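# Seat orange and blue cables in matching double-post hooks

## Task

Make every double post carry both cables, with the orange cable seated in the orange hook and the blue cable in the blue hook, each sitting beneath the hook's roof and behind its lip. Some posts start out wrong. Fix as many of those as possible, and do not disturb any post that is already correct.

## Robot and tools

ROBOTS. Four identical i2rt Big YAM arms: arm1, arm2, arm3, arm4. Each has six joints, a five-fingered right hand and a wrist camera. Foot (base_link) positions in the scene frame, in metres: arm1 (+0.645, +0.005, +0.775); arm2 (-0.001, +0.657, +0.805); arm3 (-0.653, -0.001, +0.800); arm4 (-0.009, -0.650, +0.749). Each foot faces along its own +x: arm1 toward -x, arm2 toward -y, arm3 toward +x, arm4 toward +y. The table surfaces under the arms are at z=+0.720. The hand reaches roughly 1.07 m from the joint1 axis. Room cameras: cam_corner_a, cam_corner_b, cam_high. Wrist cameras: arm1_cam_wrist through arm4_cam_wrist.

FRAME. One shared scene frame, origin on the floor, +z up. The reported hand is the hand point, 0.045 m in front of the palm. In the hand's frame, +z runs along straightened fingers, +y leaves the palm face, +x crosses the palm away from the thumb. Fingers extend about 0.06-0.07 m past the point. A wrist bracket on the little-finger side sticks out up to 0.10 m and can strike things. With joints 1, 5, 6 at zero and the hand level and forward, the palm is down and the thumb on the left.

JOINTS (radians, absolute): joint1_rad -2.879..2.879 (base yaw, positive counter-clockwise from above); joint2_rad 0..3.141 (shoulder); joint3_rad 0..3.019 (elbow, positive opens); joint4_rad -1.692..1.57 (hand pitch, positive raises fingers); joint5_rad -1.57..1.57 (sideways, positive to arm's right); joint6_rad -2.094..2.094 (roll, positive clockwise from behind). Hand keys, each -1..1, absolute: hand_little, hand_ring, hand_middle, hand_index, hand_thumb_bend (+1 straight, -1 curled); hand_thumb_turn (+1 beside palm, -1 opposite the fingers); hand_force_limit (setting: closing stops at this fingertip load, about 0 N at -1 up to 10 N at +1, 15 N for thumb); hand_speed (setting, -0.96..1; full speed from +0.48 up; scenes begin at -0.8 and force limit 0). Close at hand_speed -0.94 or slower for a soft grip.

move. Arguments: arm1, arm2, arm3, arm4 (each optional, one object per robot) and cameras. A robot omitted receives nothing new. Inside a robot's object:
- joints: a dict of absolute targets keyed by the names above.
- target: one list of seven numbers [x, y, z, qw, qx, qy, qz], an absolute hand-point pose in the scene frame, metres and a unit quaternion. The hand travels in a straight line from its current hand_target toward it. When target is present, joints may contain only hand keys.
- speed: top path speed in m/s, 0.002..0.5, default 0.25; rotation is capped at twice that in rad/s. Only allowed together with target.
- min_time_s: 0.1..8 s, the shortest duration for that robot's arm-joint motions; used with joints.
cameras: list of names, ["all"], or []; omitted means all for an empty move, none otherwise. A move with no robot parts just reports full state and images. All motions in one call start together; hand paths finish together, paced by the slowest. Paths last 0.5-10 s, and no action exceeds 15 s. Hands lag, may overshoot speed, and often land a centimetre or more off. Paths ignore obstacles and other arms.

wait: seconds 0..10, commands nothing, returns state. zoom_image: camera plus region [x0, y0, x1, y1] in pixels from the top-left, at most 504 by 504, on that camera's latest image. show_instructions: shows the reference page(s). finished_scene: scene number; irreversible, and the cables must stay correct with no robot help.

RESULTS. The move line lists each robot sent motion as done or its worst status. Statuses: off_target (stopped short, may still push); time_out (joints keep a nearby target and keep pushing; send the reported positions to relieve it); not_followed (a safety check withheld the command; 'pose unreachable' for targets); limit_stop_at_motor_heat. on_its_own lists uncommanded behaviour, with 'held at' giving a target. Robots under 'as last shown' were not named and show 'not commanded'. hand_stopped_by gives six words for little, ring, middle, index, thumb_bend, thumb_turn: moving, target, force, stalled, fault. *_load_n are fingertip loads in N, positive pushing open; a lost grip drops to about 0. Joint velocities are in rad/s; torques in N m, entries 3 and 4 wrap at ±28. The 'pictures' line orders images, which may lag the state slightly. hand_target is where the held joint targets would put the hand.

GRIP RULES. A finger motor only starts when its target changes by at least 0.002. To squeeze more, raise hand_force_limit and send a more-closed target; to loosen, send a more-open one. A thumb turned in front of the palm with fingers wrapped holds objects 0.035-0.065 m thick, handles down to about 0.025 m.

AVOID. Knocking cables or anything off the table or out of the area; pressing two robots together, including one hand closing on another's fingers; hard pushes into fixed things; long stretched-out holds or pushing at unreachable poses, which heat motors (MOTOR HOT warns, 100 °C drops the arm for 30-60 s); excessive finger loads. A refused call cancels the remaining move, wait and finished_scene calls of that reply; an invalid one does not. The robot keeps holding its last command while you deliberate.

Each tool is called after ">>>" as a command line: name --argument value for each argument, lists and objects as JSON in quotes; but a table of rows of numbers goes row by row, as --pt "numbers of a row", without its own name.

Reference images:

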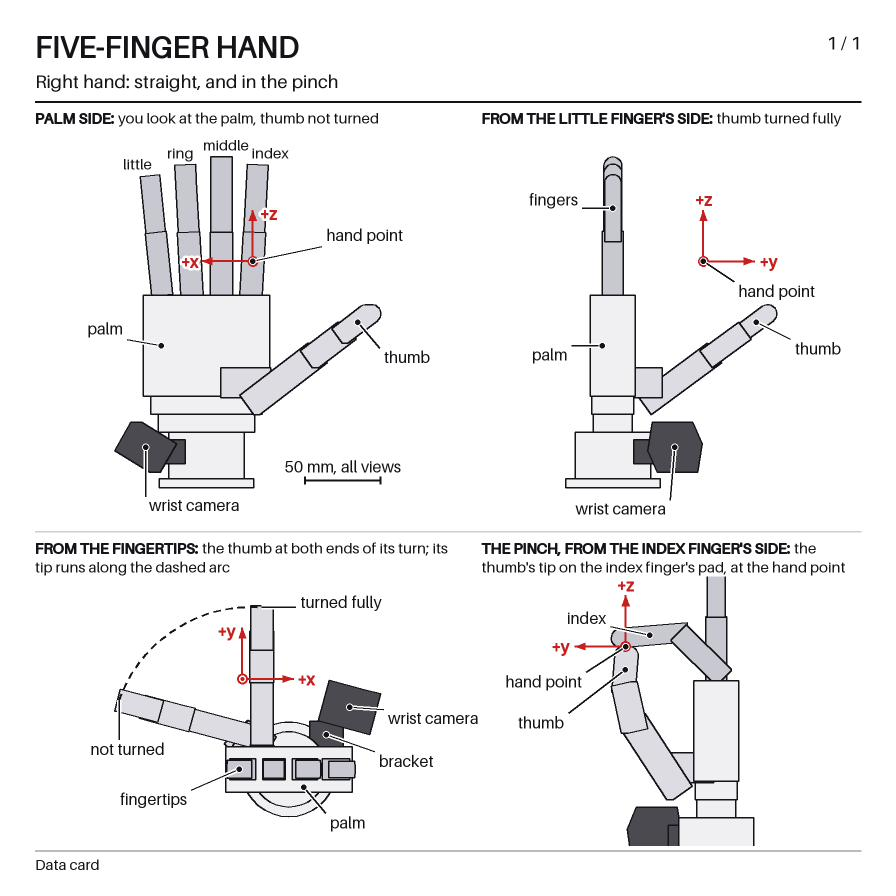

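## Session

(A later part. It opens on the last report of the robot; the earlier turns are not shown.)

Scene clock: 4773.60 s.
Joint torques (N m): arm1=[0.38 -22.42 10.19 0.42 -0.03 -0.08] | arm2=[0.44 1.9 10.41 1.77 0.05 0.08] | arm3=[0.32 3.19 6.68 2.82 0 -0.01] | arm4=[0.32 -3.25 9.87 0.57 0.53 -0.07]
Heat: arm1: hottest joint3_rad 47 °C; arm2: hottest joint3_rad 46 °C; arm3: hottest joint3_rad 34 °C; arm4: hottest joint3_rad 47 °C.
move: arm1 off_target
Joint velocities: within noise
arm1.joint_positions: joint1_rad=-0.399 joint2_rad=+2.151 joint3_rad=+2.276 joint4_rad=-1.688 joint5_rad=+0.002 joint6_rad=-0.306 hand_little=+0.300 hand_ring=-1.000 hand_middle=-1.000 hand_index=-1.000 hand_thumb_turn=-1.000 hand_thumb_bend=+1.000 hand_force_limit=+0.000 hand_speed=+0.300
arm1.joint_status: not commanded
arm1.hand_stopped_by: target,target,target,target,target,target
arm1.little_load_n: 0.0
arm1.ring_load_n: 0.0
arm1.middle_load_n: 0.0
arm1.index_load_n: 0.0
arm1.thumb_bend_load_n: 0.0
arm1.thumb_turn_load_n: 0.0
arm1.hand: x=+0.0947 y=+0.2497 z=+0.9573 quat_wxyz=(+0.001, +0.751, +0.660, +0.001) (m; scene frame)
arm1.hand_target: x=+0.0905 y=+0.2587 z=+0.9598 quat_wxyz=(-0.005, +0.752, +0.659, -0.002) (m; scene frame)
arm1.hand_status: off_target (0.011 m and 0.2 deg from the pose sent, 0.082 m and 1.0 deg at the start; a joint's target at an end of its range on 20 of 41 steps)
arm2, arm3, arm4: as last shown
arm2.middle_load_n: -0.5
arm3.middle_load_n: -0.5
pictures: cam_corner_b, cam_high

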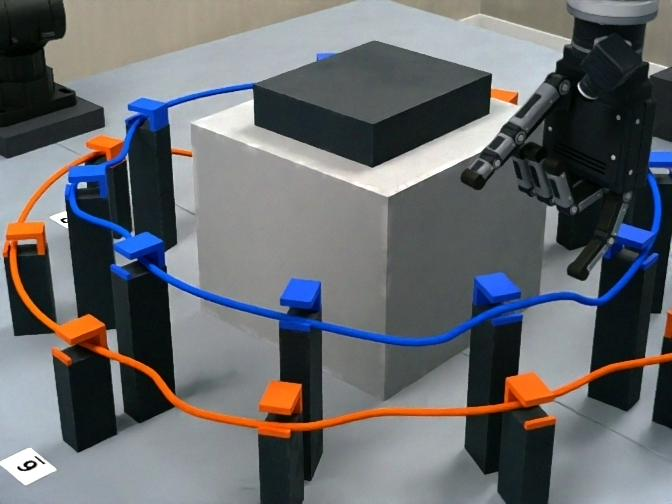

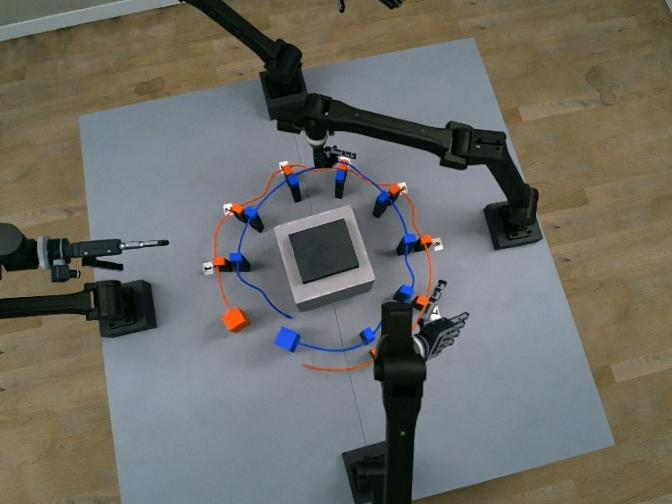

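>>> move --arm1 '{"target": [0.0940, 0.2670, 0.8610, 0.0, 0.752, 0.659, 0.0], "speed": 0.12, "joints": {"hand_little": -0.3}}' --cameras '["cam_corner_b", "cam_high", "arm1_cam_wrist"]'

>>> zoom_image --camera "cam_corner_b" --region '[450, 220, 610, 380]'

>>> zoom_image --camera "cam_high" --region '[290, 130, 370, 200]'

Scene clock: 4789.17 s.
Joint torques (N m): arm1=[0.38 -22.01 7.01 1.2 -0.03 -0.08] | arm2=[0.38 2.2 10.45 1.66 0.1 0.08] | arm3=[0.09 2.55 6.45 2.89 0 -0.02] | arm4=[0.15 -3.25 9.81 0.49 0.54 -0.06]
Heat: arm1: hottest joint3_rad 46 °C; arm2: hottest joint3_rad 46 °C; arm3: hottest joint3_rad 34 °C; arm4: hottest joint3_rad 47 °C.
move: arm1 off_target
Joint velocities: within noise
arm1.joint_positions: joint1_rad=-0.412 joint2_rad=+2.154 joint3_rad=+2.071 joint4_rad=-1.462 joint5_rad=+0.002 joint6_rad=-0.317 hand_little=-0.300 hand_ring=-1.000 hand_middle=-1.000 hand_index=-1.000 hand_thumb_turn=-1.000 hand_thumb_bend=+1.000 hand_force_limit=+0.000 hand_speed=+0.300
arm1.joint_status: all done
arm1.hand_stopped_by: target,target,target,target,target,target
arm1.little_load_n: 0.0
arm1.ring_load_n: 0.0
arm1.middle_load_n: 0.0
arm1.index_load_n: 0.0
arm1.thumb_bend_load_n: 0.0
arm1.thumb_turn_load_n: 0.0
arm1.hand: x=+0.0925 y=+0.2603 z=+0.8764 quat_wxyz=(-0.007, +0.752, +0.659, -0.003) (m; scene frame)
arm1.hand_target: x=+0.0942 y=+0.2667 z=+0.8612 quat_wxyz=(+0.000, +0.752, +0.659, +0.000) (m; scene frame)
arm1.hand_status: off_target (0.017 m and 0.9 deg from the pose sent, 0.098 m and 0.2 deg at the start)
arm2, arm3, arm4: as last shown
arm2.middle_load_n: 0.0
arm3.middle_load_n: 0.0
arm4.middle_load_n: -0.5
pictures: arm1_cam_wrist, cam_corner_b, cam_high

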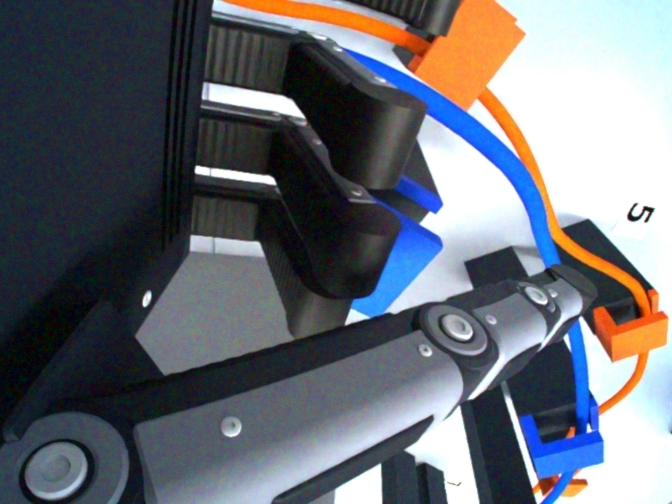

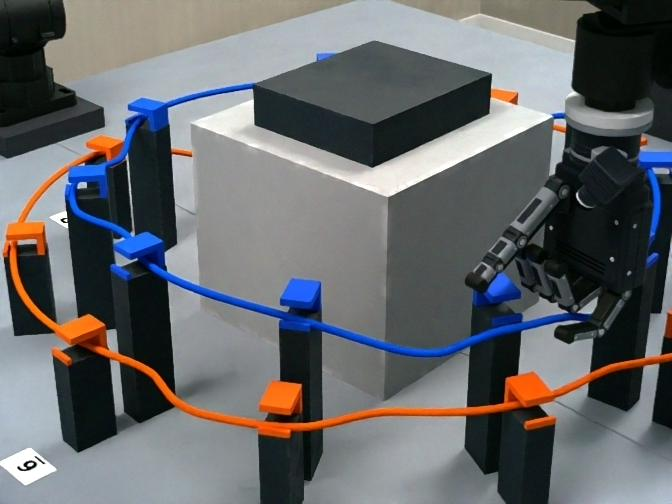

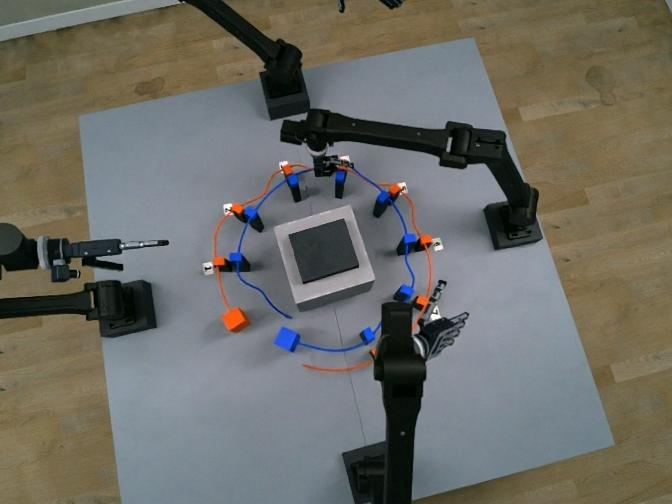

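Scaled by 3.150.

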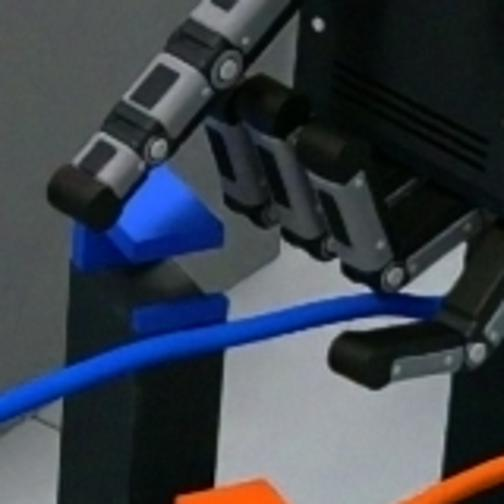

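Scaled by 6.300.

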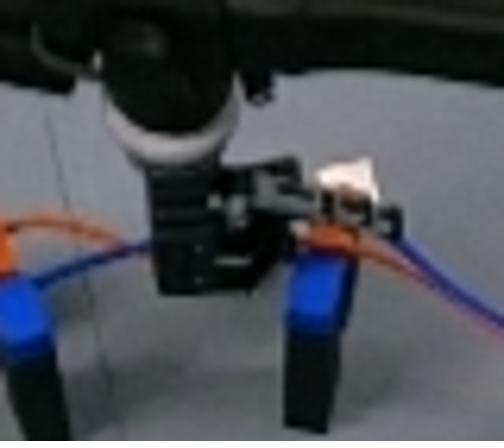

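>>> move --arm1 '{"target": [0.0845, 0.2400, 0.8850, 0.0, 0.752, 0.659, 0.0], "speed": 0.08}' --cameras '["cam_corner_b", "cam_high", "arm1_cam_wrist"]'

>>> zoom_image --camera "cam_corner_b" --region '[450, 240, 590, 380]'

>>> zoom_image --camera "cam_high" --region '[290, 130, 370, 200]'

Scene clock: 4808.00 s.
Joint torques (N m): arm1=[1.55 -23.41 9.39 0.32 -0.02 0.1] | arm2=[0.62 2.32 10.41 1.89 0.05 0.05] | arm3=[0.15 3.08 6.53 2.96 0.03 0] | arm4=[0.26 -3.31 9.81 0.55 0.52 -0.06]
Heat: arm1: hottest joint3_rad 47 °C; arm2: hottest joint3_rad 46 °C; arm3: hottest joint3_rad 34 °C; arm4: hottest joint3_rad 47 °C.
move: arm1 off_target
Joint velocities: within noise
arm1.joint_positions: joint1_rad=-0.387 joint2_rad=+2.154 joint3_rad=+2.071 joint4_rad=-1.493 joint5_rad=+0.002 joint6_rad=-0.295 hand_little=-0.300 hand_ring=-1.000 hand_middle=-1.000 hand_index=-1.000 hand_thumb_turn=-1.000 hand_thumb_bend=+1.000 hand_force_limit=+0.000 hand_speed=+0.300
arm1.joint_status: not commanded
arm1.hand_stopped_by: target,target,target,target,target,target
arm1.little_load_n: 0.0
arm1.ring_load_n: 0.0
arm1.middle_load_n: 0.0
arm1.index_load_n: 0.5
arm1.thumb_bend_load_n: 0.0
arm1.thumb_turn_load_n: 0.0
arm1.hand: x=+0.0928 y=+0.2415 z=+0.8785 quat_wxyz=(+0.007, +0.751, +0.660, +0.003) (m; scene frame)
arm1.hand_target: x=+0.0847 y=+0.2398 z=+0.8850 quat_wxyz=(+0.000, +0.752, +0.659, +0.000) (m; scene frame)
arm1.hand_status: off_target (0.011 m and 0.9 deg from the pose sent, 0.024 m and 0.9 deg at the start)
arm2, arm3, arm4: as last shown
arm4.middle_load_n: 0.0
pictures: arm1_cam_wrist, cam_corner_b, cam_high

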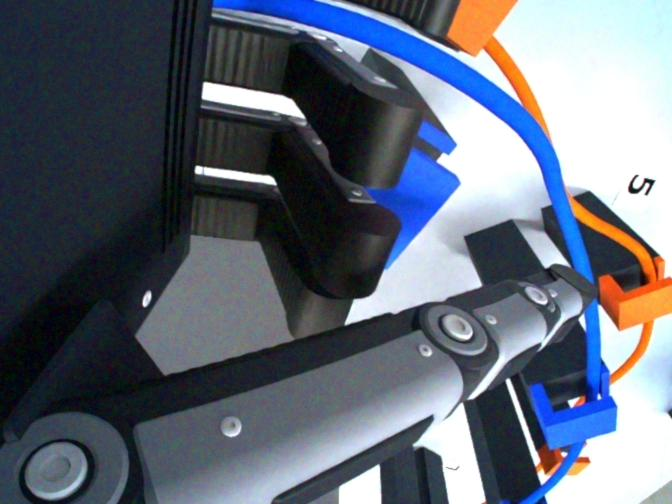

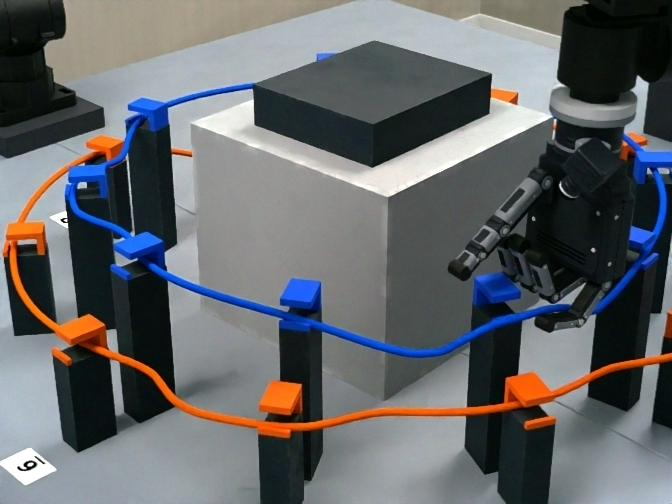

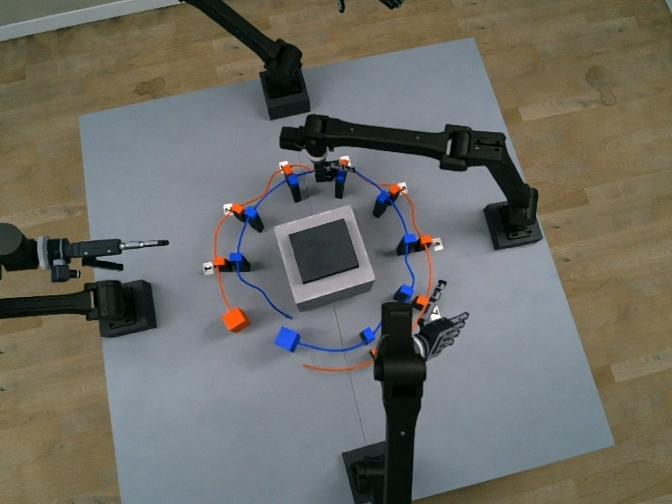

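Scaled by 3.600.

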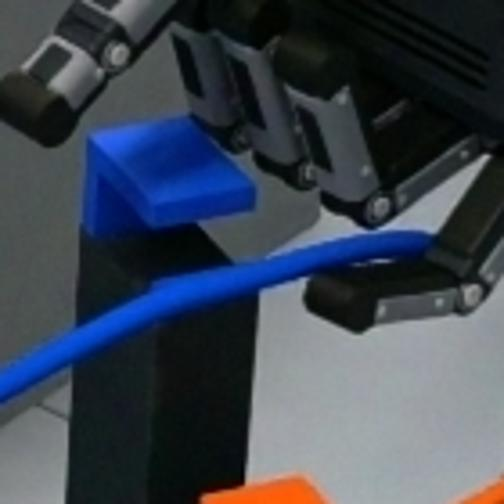

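Scaled by 6.300.

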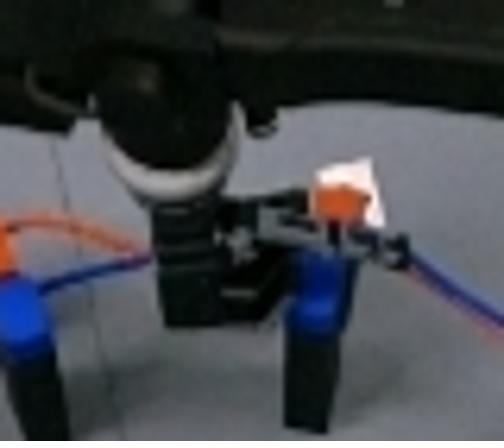

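>>> move --cameras '["cam_corner_b", "arm1_cam_wrist"]'

>>> zoom_image --camera "cam_corner_b" --region '[440, 240, 600, 360]'

>>> zoom_image --camera "arm1_cam_wrist" --region '[200, 100, 500, 400]'

Scene clock: 4845.00 s.
Joint torques (N m): arm1=[1.55 -23.47 9.39 0.4 -0.02 0.11] | arm2=[0.38 2.2 10.3 1.84 0.07 0.08] | arm3=[0.32 3.25 6.57 2.92 -0.02 -0.01] | arm4=[0.09 -3.25 9.84 0.54 0.54 -0.06]
Heat: arm1: hottest joint3_rad 49 °C; arm2: hottest joint3_rad 46 °C; arm3: hottest joint3_rad 34 °C; arm4: hottest joint3_rad 47 °C.
Joint velocities: within noise
arm1.joint_positions: joint1_rad=-0.387 joint2_rad=+2.154 joint3_rad=+2.071 joint4_rad=-1.493 joint5_rad=+0.002 joint6_rad=-0.294 hand_little=-0.300 hand_ring=-1.000 hand_middle=-1.000 hand_index=-1.000 hand_thumb_turn=-1.000 hand_thumb_bend=+1.000 hand_force_limit=+0.000 hand_speed=+0.300
arm1.joint_status: not commanded
arm1.hand_stopped_by: target,target,target,target,target,target
arm1.little_load_n: 0.0
arm1.ring_load_n: 0.0
arm1.middle_load_n: 0.0
arm1.index_load_n: 0.0
arm1.thumb_bend_load_n: 0.0
arm1.thumb_turn_load_n: 0.0
arm1.hand: x=+0.0928 y=+0.2415 z=+0.8785 quat_wxyz=(+0.007, +0.751, +0.660, +0.003) (m; scene frame)
arm1.hand_target: x=+0.0847 y=+0.2398 z=+0.8850 quat_wxyz=(+0.000, +0.752, +0.659, +0.000) (m; scene frame)
arm1.hand_status: off_target (0.011 m and 0.9 deg from the pose sent, 0.024 m and 0.9 deg at the start)
arm2.joint_positions: joint1_rad=+0.990 joint2_rad=+0.695 joint3_rad=+1.429 joint4_rad=-1.193 joint5_rad=-0.003 joint6_rad=-1.307 hand_little=+1.000 hand_ring=+1.000 hand_middle=+1.000 hand_index=+1.000 hand_thumb_turn=+1.000 hand_thumb_bend=+1.000 hand_force_limit=+0.000 hand_speed=-0.400
arm2.joint_status: not commanded
arm2.hand_stopped_by: target,target,target,target,target,target
arm2.little_load_n: 0.0
arm2.ring_load_n: 0.0
arm2.middle_load_n: 0.0
arm2.index_load_n: 0.0
arm2.thumb_bend_load_n: 0.0
arm2.thumb_turn_load_n: 0.0
arm2.hand: x=+0.2054 y=+0.4670 z=+1.3281 quat_wxyz=(+0.076, +0.777, -0.339, +0.525) (m; scene frame)
arm2.hand_target: x=+0.2058 y=+0.4697 z=+1.3357 quat_wxyz=(+0.073, +0.775, -0.338, +0.529) (m; scene frame)
arm2.hand_status: not commanded
arm3.joint_positions: joint1_rad=-0.045 joint2_rad=+0.578 joint3_rad=+1.347 joint4_rad=-1.048 joint5_rad=-0.002 joint6_rad=-1.274 hand_little=+1.000 hand_ring=+1.000 hand_middle=+1.000 hand_index=+1.000 hand_thumb_turn=+1.000 hand_thumb_bend=+1.000 hand_force_limit=+0.000 hand_speed=-0.500
arm3.joint_status: not commanded
arm3.hand_stopped_by: target,target,target,target,target,target
arm3.little_load_n: 0.0
arm3.ring_load_n: 0.0
arm3.middle_load_n: 0.0
arm3.index_load_n: 0.0
arm3.thumb_bend_load_n: 0.0
arm3.thumb_turn_load_n: 0.0
arm3.hand: x=-0.3978 y=-0.0633 z=+1.3428 quat_wxyz=(-0.079, +0.785, -0.135, +0.600) (m; scene frame)
arm3.hand_target: x=-0.3954 y=-0.0671 z=+1.3445 quat_wxyz=(-0.078, +0.779, -0.145, +0.605) (m; scene frame)
arm3.hand_status: not commanded
arm4.joint_positions: joint1_rad=-0.272 joint2_rad=+1.244 joint3_rad=+1.733 joint4_rad=-1.678 joint5_rad=+0.735 joint6_rad=+2.001 hand_little=+1.000 hand_ring=+1.000 hand_middle=+1.000 hand_index=+1.000 hand_thumb_turn=+1.000 hand_thumb_bend=+1.000 hand_force_limit=+0.000 hand_speed=-0.400
arm4.joint_status: not commanded
arm4.hand_stopped_by: target,target,target,target,target,target
arm4.little_load_n: 0.0
arm4.ring_load_n: 0.0
arm4.middle_load_n: 0.0
arm4.index_load_n: 0.0
arm4.thumb_bend_load_n: 0.0
arm4.thumb_turn_load_n: 0.0
arm4.hand: x=+0.1920 y=-0.2424 z=+1.2300 quat_wxyz=(-0.385, +0.338, -0.854, +0.089) (m; scene frame)
arm4.hand_target: x=+0.1961 y=-0.2435 z=+1.2438 quat_wxyz=(-0.391, +0.335, -0.853, +0.085) (m; scene frame)
arm4.hand_status: not commanded
pictures: arm1_cam_wrist, cam_corner_b

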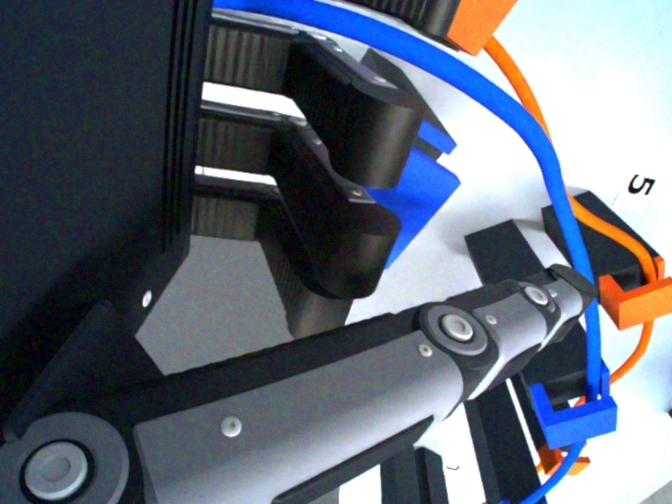

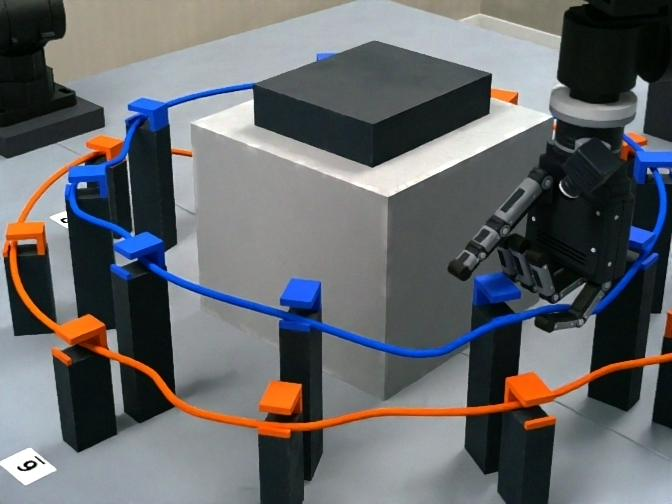

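Scaled by 3.150.

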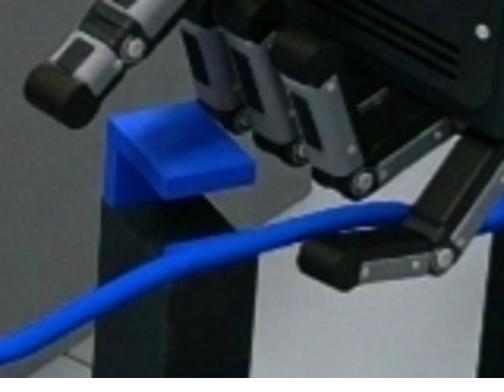

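Scaled by 1.680 from the camera's 672x504 image, which has a finer 960x720 frame.

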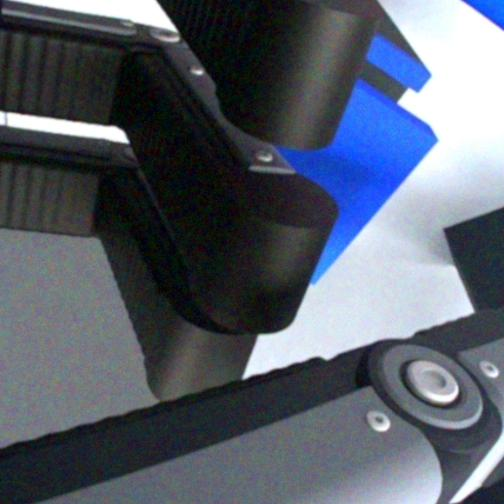

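>>> move --arm1 '{"target": [0.0847, 0.2398, 0.8965, 0, 0.752, 0.659, 0], "speed": 0.05}' --cameras '["cam_corner_b", "arm1_cam_wrist"]'

>>> zoom_image --camera "cam_corner_b" --region '[440, 240, 600, 360]'

Scene clock: 4862.20 s.
Joint torques (N m): arm1=[1.49 -23.94 10.28 0.5 -0.03 0.11] | arm2=[0.79 2.26 10.47 1.85 0.03 0.02] | arm3=[0.15 2.67 6.58 2.86 0 -0.03] | arm4=[0.09 -3.37 9.83 0.5 0.53 -0.05]
Heat: arm1: hottest joint3_rad 49 °C; arm2: hottest joint3_rad 46 °C; arm3: hottest joint3_rad 34 °C; arm4: hottest joint3_rad 47 °C.
move: arm1 off_target
Joint velocities: within noise
arm1.joint_positions: joint1_rad=-0.387 joint2_rad=+2.154 joint3_rad=+2.084 joint4_rad=-1.520 joint5_rad=+0.002 joint6_rad=-0.294 hand_little=-0.300 hand_ring=-1.000 hand_middle=-1.000 hand_index=-1.000 hand_thumb_turn=-1.000 hand_thumb_bend=+1.000 hand_force_limit=+0.000 hand_speed=+0.300
arm1.joint_status: not commanded
arm1.hand_stopped_by: target,target,target,target,target,target
arm1.little_load_n: 0.0
arm1.ring_load_n: 0.0
arm1.middle_load_n: 0.0
arm1.index_load_n: 0.0
arm1.thumb_bend_load_n: -0.5
arm1.thumb_turn_load_n: 0.0
arm1.hand: x=+0.0958 y=+0.2401 z=+0.8843 quat_wxyz=(+0.013, +0.751, +0.660, +0.006) (m; scene frame)
arm1.hand_target: x=+0.0851 y=+0.2395 z=+0.8965 quat_wxyz=(+0.000, +0.752, +0.659, +0.000) (m; scene frame)
arm1.hand_status: off_target (0.016 m and 1.7 deg from the pose sent, 0.020 m and 0.9 deg at the start)
arm2, arm3, arm4: as last shown
arm4.index_load_n: 0.5
pictures: arm1_cam_wrist, cam_corner_b

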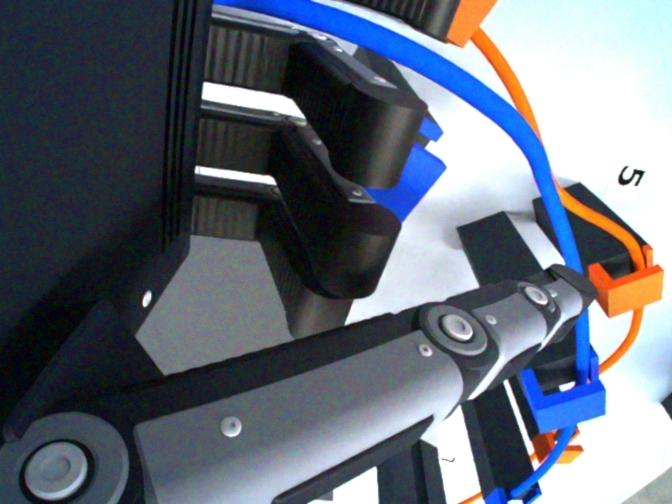

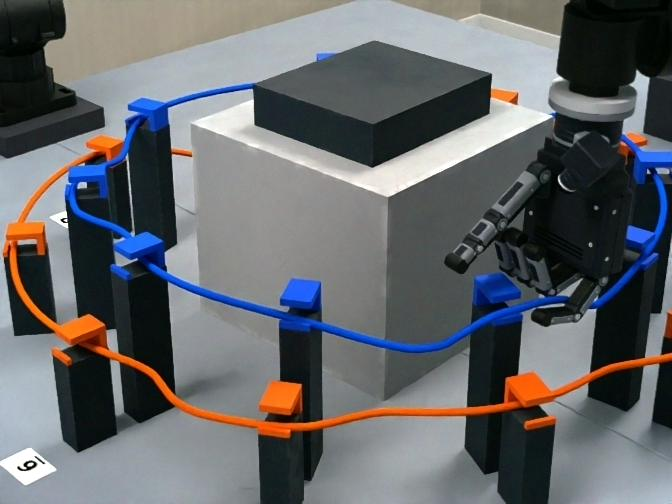

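Scaled by 3.150.

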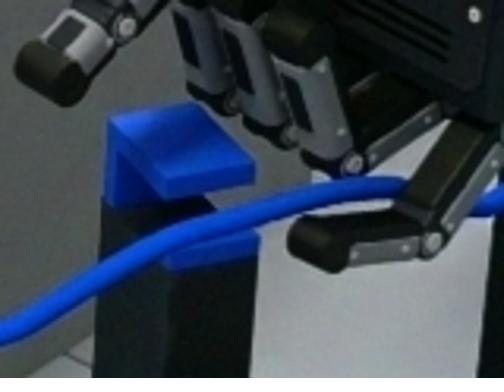

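>>> move --arm1 '{"target": [0.0782, 0.2235, 0.8965, 0, 0.752, 0.659, 0], "speed": 0.05}' --cameras '["cam_corner_b", "arm1_cam_wrist"]'

>>> zoom_image --camera "cam_corner_b" --region '[440, 240, 600, 360]'

Scene clock: 4877.90 s.
Joint torques (N m): arm1=[1.73 -24 9.99 0.4 -0.02 0.1] | arm2=[0.5 1.85 10.51 1.85 0.09 0.07] | arm3=[0.56 2.73 6.64 2.84 -0.03 -0.02] | arm4=[0.15 -3.25 9.81 0.57 0.52 -0.08]
Heat: arm1: hottest joint3_rad 48 °C; arm2: hottest joint3_rad 46 °C; arm3: hottest joint3_rad 34 °C; arm4: hottest joint3_rad 47 °C.
move: arm1 off_target
Joint velocities: within noise
arm1.joint_positions: joint1_rad=-0.362 joint2_rad=+2.154 joint3_rad=+2.084 joint4_rad=-1.520 joint5_rad=+0.002 joint6_rad=-0.268 hand_little=-0.300 hand_ring=-1.000 hand_middle=-1.000 hand_index=-1.000 hand_thumb_turn=-1.000 hand_thumb_bend=+1.000 hand_force_limit=+0.000 hand_speed=+0.300
arm1.joint_status: not commanded
arm1.hand_stopped_by: target,target,target,target,target,target
arm1.little_load_n: 0.0
arm1.ring_load_n: 0.0
arm1.middle_load_n: 0.0
arm1.index_load_n: 0.0
arm1.thumb_bend_load_n: 0.0
arm1.thumb_turn_load_n: 0.0
arm1.hand: x=+0.0894 y=+0.2252 z=+0.8844 quat_wxyz=(+0.013, +0.751, +0.660, +0.006) (m; scene frame)
arm1.hand_target: x=+0.0787 y=+0.2233 z=+0.8965 quat_wxyz=(+0.000, +0.752, +0.659, +0.000) (m; scene frame)
arm1.hand_status: off_target (0.017 m and 1.7 deg from the pose sent, 0.027 m and 1.7 deg at the start)
arm2, arm3, arm4: as last shown
arm4.index_load_n: 0.0
arm4.thumb_bend_load_n: -0.5
pictures: arm1_cam_wrist, cam_corner_b

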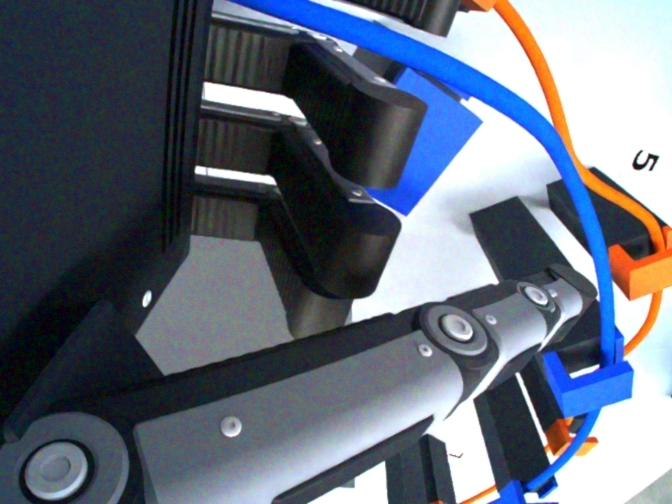

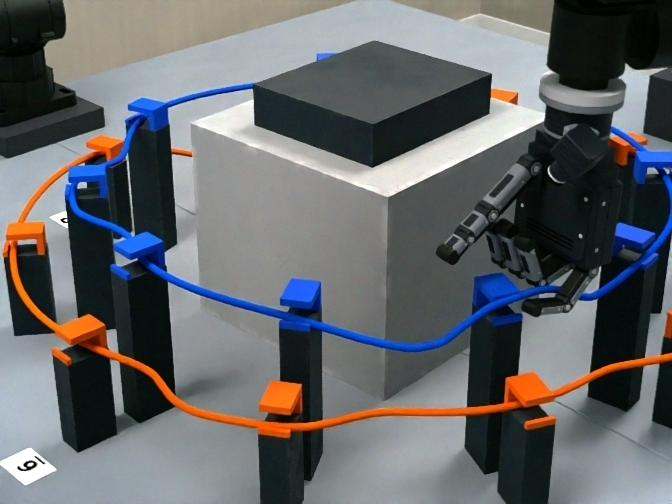

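Scaled by 3.150.

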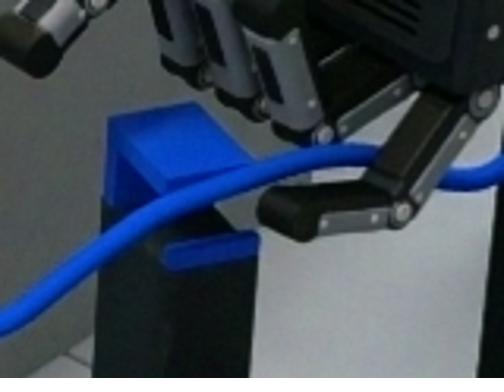

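>>> move --arm1 '{"target": [0.0787, 0.2233, 0.8635, 0, 0.752, 0.659, 0], "speed": 0.06}' --cameras '["cam_corner_b", "arm1_cam_wrist"]'

>>> zoom_image --camera "cam_corner_b" --region '[440, 240, 600, 360]'

Scene clock: 4915.47 s.
Joint torques (N m): arm1=[1.67 -23.3 6.86 1.1 -0.01 0.1] | arm2=[0.91 2.14 10.43 1.81 0.07 0.08] | arm3=[0.32 2.32 6.6 2.78 -0.01 -0.04] | arm4=[0.32 -3.25 9.85 0.55 0.53 -0.07]
Heat: arm1: hottest joint3_rad 48 °C; arm2: hottest joint3_rad 46 °C; arm3: hottest joint3_rad 34 °C; arm4: hottest joint3_rad 47 °C.
move: arm1 done
Joint velocities: within noise
arm1.joint_positions: joint1_rad=-0.362 joint2_rad=+2.154 joint3_rad=+2.056 joint4_rad=-1.460 joint5_rad=+0.002 joint6_rad=-0.267 hand_little=-0.300 hand_ring=-1.000 hand_middle=-1.000 hand_index=-1.000 hand_thumb_turn=-1.000 hand_thumb_bend=+1.000 hand_force_limit=+0.000 hand_speed=+0.300
arm1.joint_status: not commanded
arm1.hand_stopped_by: target,target,target,target,target,target
arm1.little_load_n: 0.0
arm1.ring_load_n: 0.0
arm1.middle_load_n: 0.5
arm1.index_load_n: 0.0
arm1.thumb_bend_load_n: 0.0
arm1.thumb_turn_load_n: 0.0
arm1.hand: x=+0.0825 y=+0.2279 z=+0.8714 quat_wxyz=(-0.001, +0.752, +0.659, -0.001) (m; scene frame)
arm1.hand_target: x=+0.0789 y=+0.2233 z=+0.8636 quat_wxyz=(+0.000, +0.752, +0.659, +0.000) (m; scene frame)
arm1.hand_status: done (0.010 m and 0.1 deg from the pose sent, 0.024 m and 1.7 deg at the start)
arm2, arm3, arm4: as last shown
arm3.little_load_n: -0.5
arm4.index_load_n: -0.5
arm4.thumb_bend_load_n: 0.0
pictures: arm1_cam_wrist, cam_corner_b

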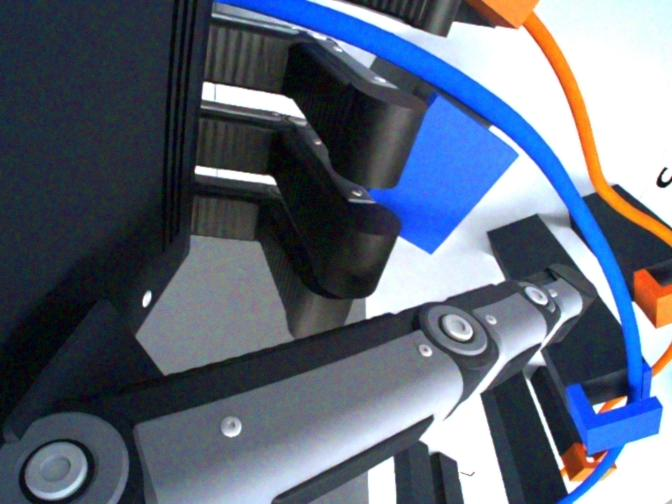

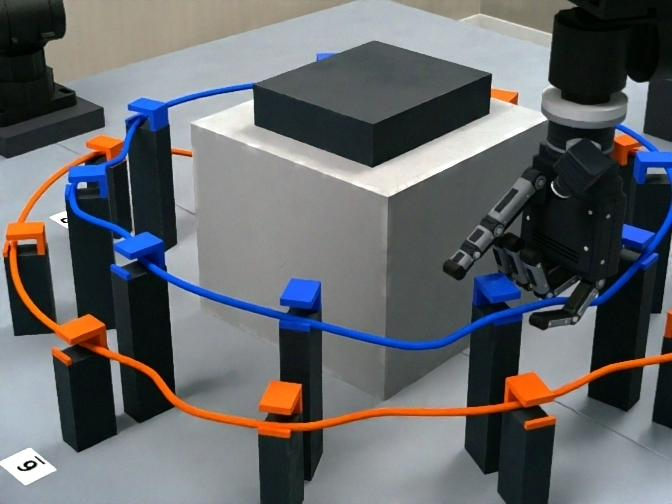

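Scaled by 3.150.

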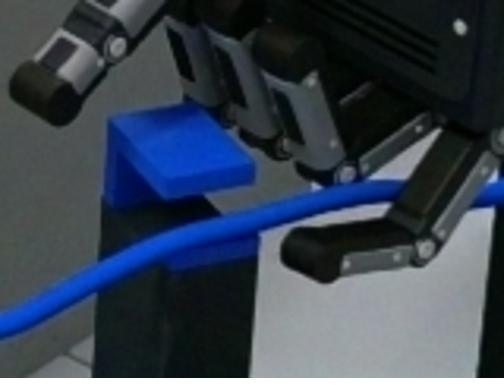

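>>> zoom_image --camera "cam_corner_b" --region '[480, 270, 540, 340]'

>>> zoom_image --camera "arm1_cam_wrist" --region '[340, 0, 560, 240]'

Scaled by 7.200.

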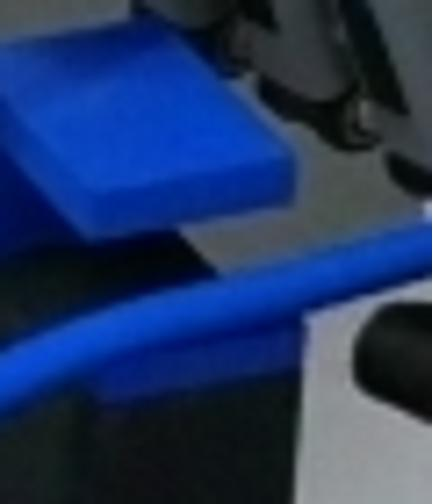

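Scaled by 2.100 from the camera's 672x504 image, which has a finer 960x720 frame.

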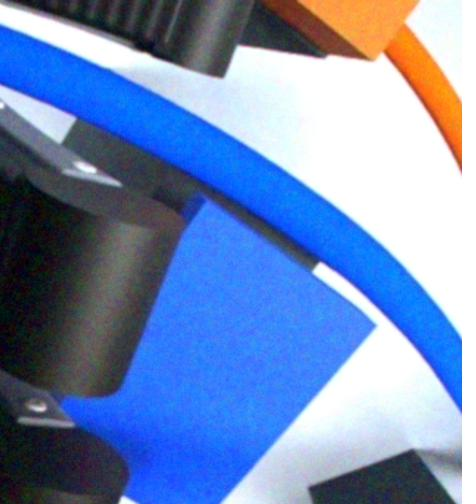

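>>> move --arm1 '{"target": [0.0712, 0.2048, 0.8645, 0, 0.752, 0.659, 0], "speed": 0.05}' --cameras '["cam_corner_b", "arm1_cam_wrist"]'

>>> zoom_image --camera "cam_corner_b" --region '[470, 260, 550, 340]'

>>> zoom_image --camera "arm1_cam_wrist" --region '[340, 0, 560, 240]'

Scene clock: 4944.00 s.
Joint torques (N m): arm1=[1.49 -23.18 7.09 1.1 0 0.12] | arm2=[0.85 2.08 10.51 1.84 0.08 0.07] | arm3=[0.5 2.73 6.63 2.8 -0.02 -0.03] | arm4=[0.15 -3.25 9.81 0.58 0.52 -0.08]
Heat: arm1: hottest joint3_rad 46 °C; arm2: hottest joint3_rad 46 °C; arm3: hottest joint3_rad 34 °C; arm4: hottest joint3_rad 47 °C.
move: arm1 done
Joint velocities: within noise
arm1.joint_positions: joint1_rad=-0.333 joint2_rad=+2.154 joint3_rad=+2.056 joint4_rad=-1.460 joint5_rad=+0.002 joint6_rad=-0.239 hand_little=-0.300 hand_ring=-1.000 hand_middle=-1.000 hand_index=-1.000 hand_thumb_turn=-1.000 hand_thumb_bend=+1.000 hand_force_limit=+0.000 hand_speed=+0.300
arm1.joint_status: not commanded
arm1.hand_stopped_by: target,target,target,target,target,target
arm1.little_load_n: 0.0
arm1.ring_load_n: 0.0
arm1.middle_load_n: 0.0
arm1.index_load_n: 0.0
arm1.thumb_bend_load_n: 0.0
arm1.thumb_turn_load_n: 0.0
arm1.hand: x=+0.0750 y=+0.2095 z=+0.8715 quat_wxyz=(-0.001, +0.752, +0.660, -0.001) (m; scene frame)
arm1.hand_target: x=+0.0713 y=+0.2048 z=+0.8646 quat_wxyz=(+0.000, +0.752, +0.659, +0.000) (m; scene frame)
arm1.hand_status: done (0.009 m and 0.2 deg from the pose sent, 0.027 m and 0.1 deg at the start)
arm2, arm3, arm4: as last shown
arm3.little_load_n: 0.0
arm4.little_load_n: -0.5
arm4.index_load_n: 0.0
pictures: arm1_cam_wrist, cam_corner_b

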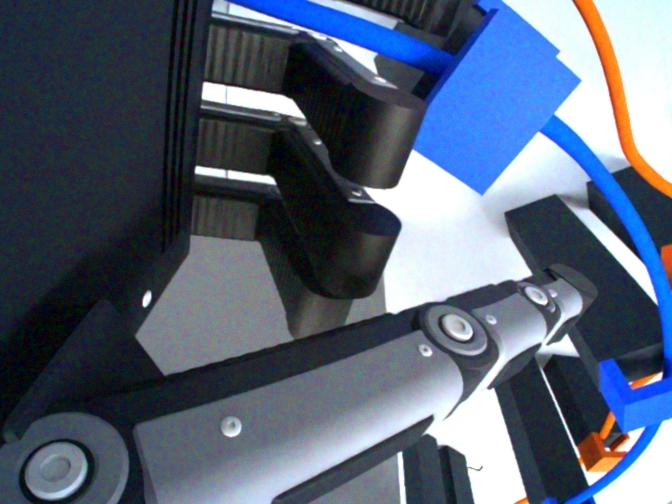

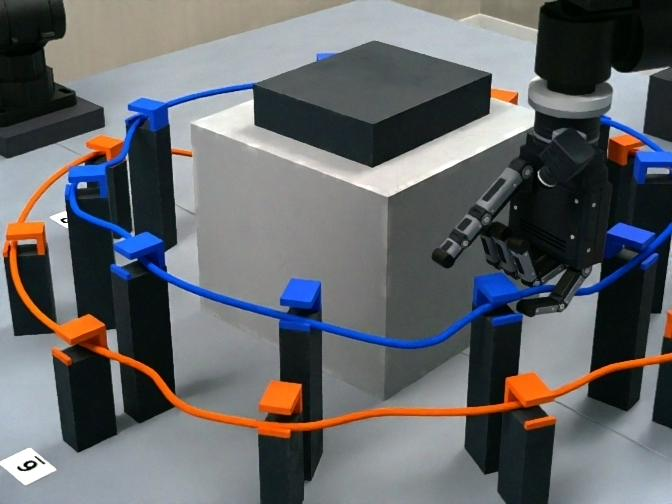

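Scaled by 6.300.

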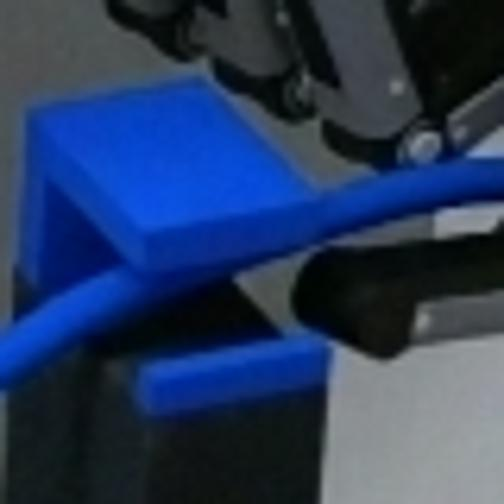

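Scaled by 2.100 from the camera's 672x504 image, which has a finer 960x720 frame.

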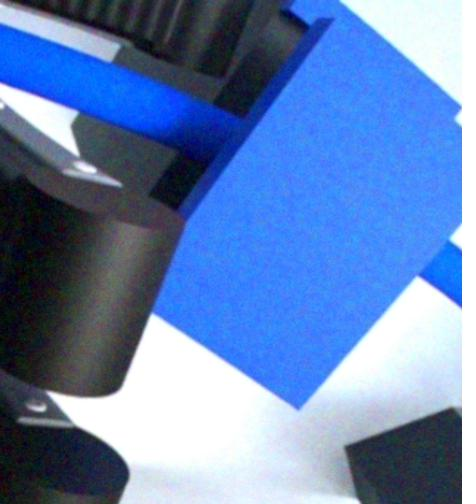

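>>> move --arm1 '{"target": [0.0713, 0.2048, 0.8565, 0, 0.752, 0.659, 0], "speed": 0.05}' --cameras '["cam_corner_b", "arm1_cam_wrist"]'

>>> zoom_image --camera "cam_corner_b" --region '[470, 260, 550, 340]'

>>> zoom_image --camera "arm1_cam_wrist" --region '[340, 0, 560, 240]'

Scene clock: 4968.20 s.
Joint torques (N m): arm1=[1.67 -22.89 6.8 1.13 0 0.1] | arm2=[0.79 2.2 10.55 1.85 0.04 0.06] | arm3=[0.5 3.31 6.57 2.81 0.01 -0.01] | arm4=[0.32 -3.55 9.8 0.55 0.52 -0.07]
Heat: arm1: hottest joint3_rad 46 °C; arm2: hottest joint3_rad 46 °C; arm3: hottest joint3_rad 34 °C; arm4: hottest joint3_rad 47 °C.
move: arm1 off_target
Joint velocities: within noise
arm1.joint_positions: joint1_rad=-0.333 joint2_rad=+2.154 joint3_rad=+2.044 joint4_rad=-1.442 joint5_rad=+0.002 joint6_rad=-0.238 hand_little=-0.300 hand_ring=-1.000 hand_middle=-1.000 hand_index=-1.000 hand_thumb_turn=-1.000 hand_thumb_bend=+1.000 hand_force_limit=+0.000 hand_speed=+0.300
arm1.joint_status: not commanded
arm1.hand_stopped_by: target,target,target,target,target,target
arm1.little_load_n: 0.0
arm1.ring_load_n: 0.0
arm1.middle_load_n: 0.0
arm1.index_load_n: 0.0
arm1.thumb_bend_load_n: 0.0
arm1.thumb_turn_load_n: 0.0
arm1.hand: x=+0.0740 y=+0.2099 z=+0.8665 quat_wxyz=(-0.003, +0.752, +0.659, -0.002) (m; scene frame)
arm1.hand_target: x=+0.0715 y=+0.2048 z=+0.8566 quat_wxyz=(+0.000, +0.752, +0.659, +0.000) (m; scene frame)
arm1.hand_status: off_target (0.012 m and 0.5 deg from the pose sent, 0.016 m and 0.2 deg at the start)
arm2, arm3, arm4: as last shown
arm2.thumb_turn_load_n: -0.5
arm4.little_load_n: 0.0
pictures: arm1_cam_wrist, cam_corner_b

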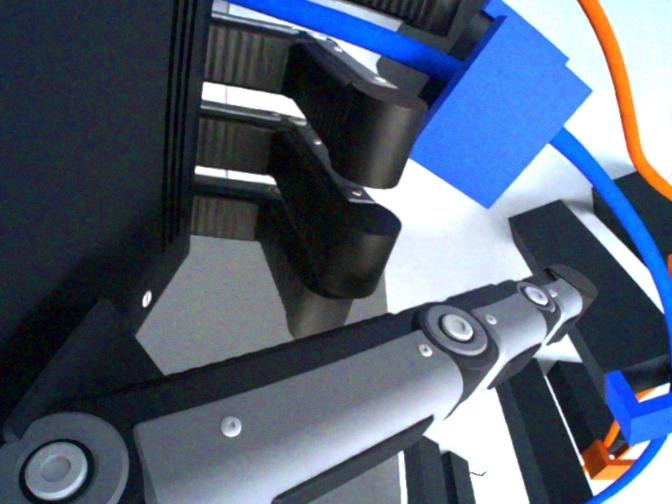

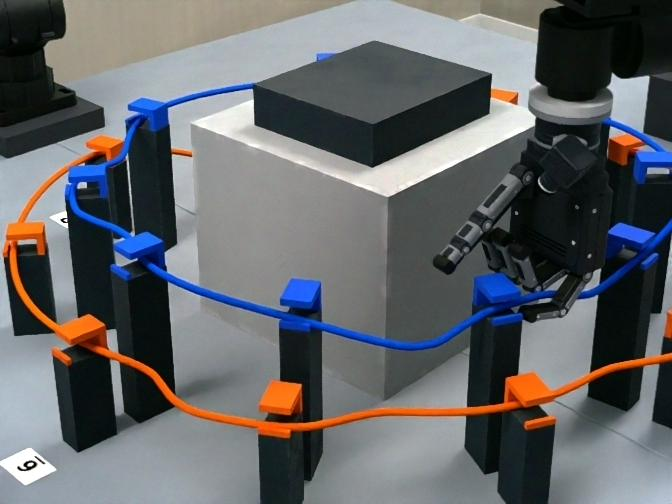

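Scaled by 6.300.

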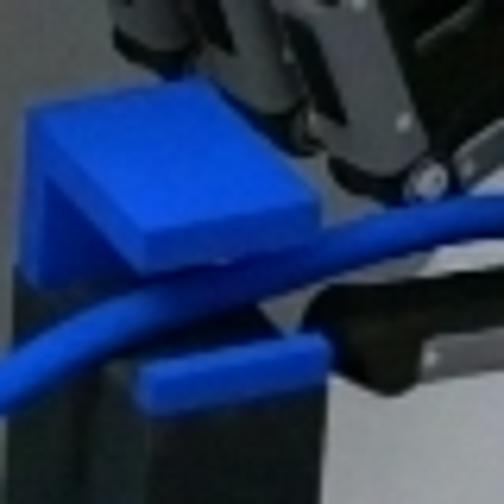

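Scaled by 2.100 from the camera's 672x504 image, which has a finer 960x720 frame.

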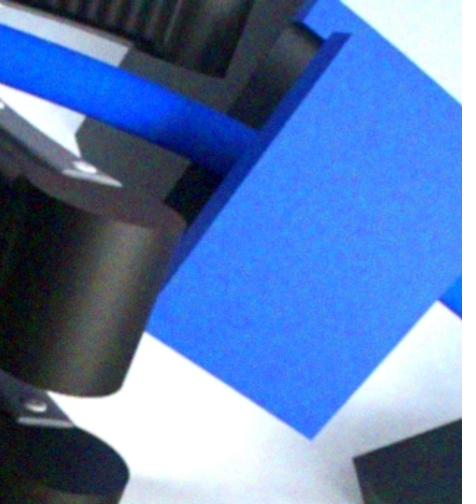

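>>> move --arm1 '{"joints": {"hand_little": 1.0, "hand_speed": -0.2}}' --cameras '["cam_corner_b", "arm1_cam_wrist"]'

>>> zoom_image --camera "cam_corner_b" --region '[470, 240, 590, 360]'

>>> zoom_image --camera "arm1_cam_wrist" --region '[200, 0, 560, 240]'

Scene clock: 4978.90 s.
Joint torques (N m): arm1=[1.73 -22.77 6.8 1.17 0 0.1] | arm2=[0.91 1.73 10.44 1.72 0.06 0.08] | arm3=[0.44 2.78 6.79 2.93 -0.02 -0.01] | arm4=[0.21 -3.25 9.77 0.55 0.52 -0.07]
Heat: arm1: hottest joint3_rad 46 °C; arm2: hottest joint3_rad 46 °C; arm3: hottest joint3_rad 34 °C; arm4: hottest joint3_rad 47 °C.
move: arm1 done
Joint velocities: within noise
arm1.joint_positions: joint1_rad=-0.333 joint2_rad=+2.154 joint3_rad=+2.044 joint4_rad=-1.442 joint5_rad=+0.002 joint6_rad=-0.237 hand_little=+1.000 hand_ring=-1.000 hand_middle=-1.000 hand_index=-1.000 hand_thumb_turn=-1.000 hand_thumb_bend=+1.000 hand_force_limit=+0.000 hand_speed=-0.200
arm1.joint_status: all done
arm1.hand_stopped_by: target,target,target,target,target,target
arm1.little_load_n: -0.5
arm1.ring_load_n: 0.0
arm1.middle_load_n: 0.0
arm1.index_load_n: 0.0
arm1.thumb_bend_load_n: 0.0
arm1.thumb_turn_load_n: 0.0
arm1.hand: x=+0.0740 y=+0.2098 z=+0.8665 quat_wxyz=(-0.003, +0.752, +0.659, -0.002) (m; scene frame)
arm1.hand_target: x=+0.0715 y=+0.2048 z=+0.8566 quat_wxyz=(+0.000, +0.752, +0.659, +0.000) (m; scene frame)
arm1.hand_status: not commanded
arm2, arm3, arm4: as last shown
arm2.thumb_turn_load_n: 0.0
arm4.thumb_bend_load_n: -0.5
arm4.thumb_turn_load_n: -0.5
pictures: arm1_cam_wrist, cam_corner_b

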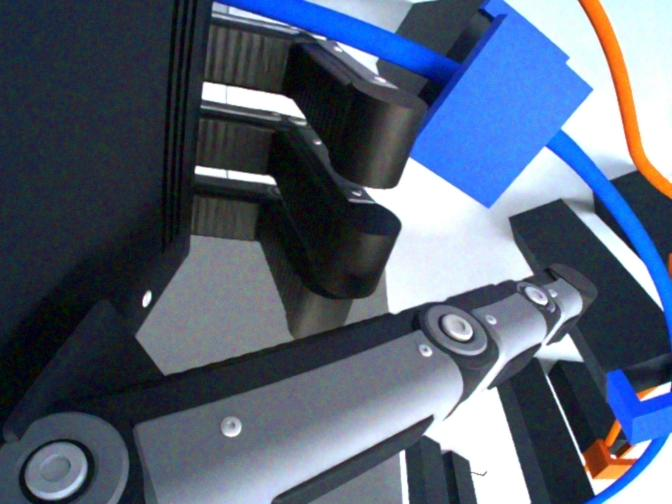

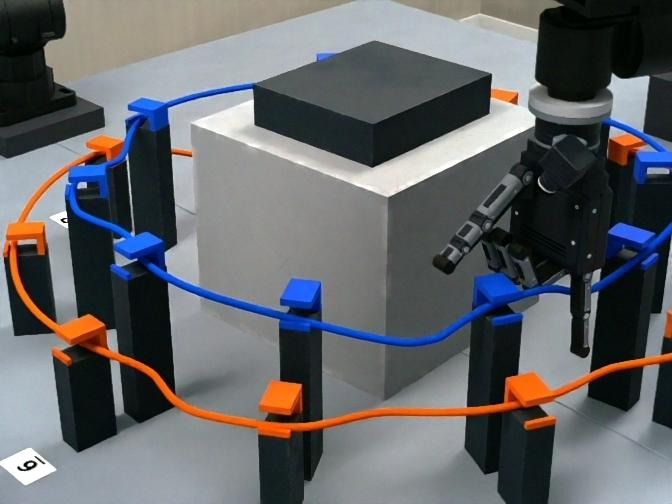

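Scaled by 4.200.

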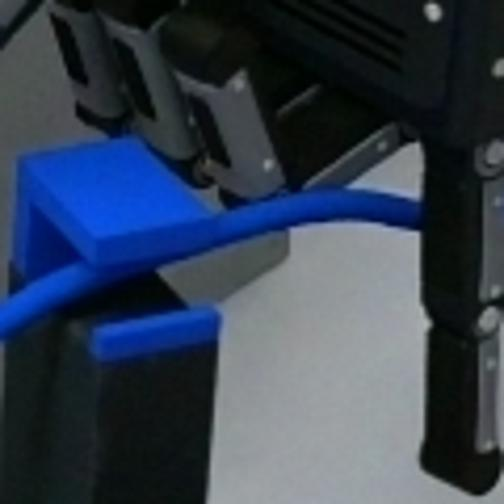

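Scaled by 1.400 from the camera's 672x504 image, which has a finer 960x720 frame.

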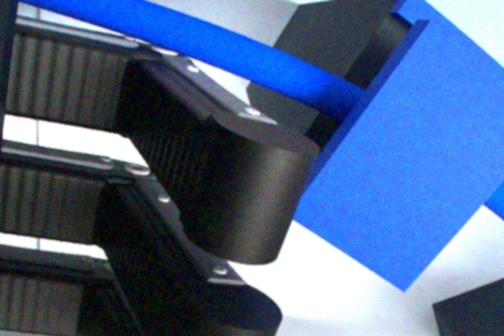

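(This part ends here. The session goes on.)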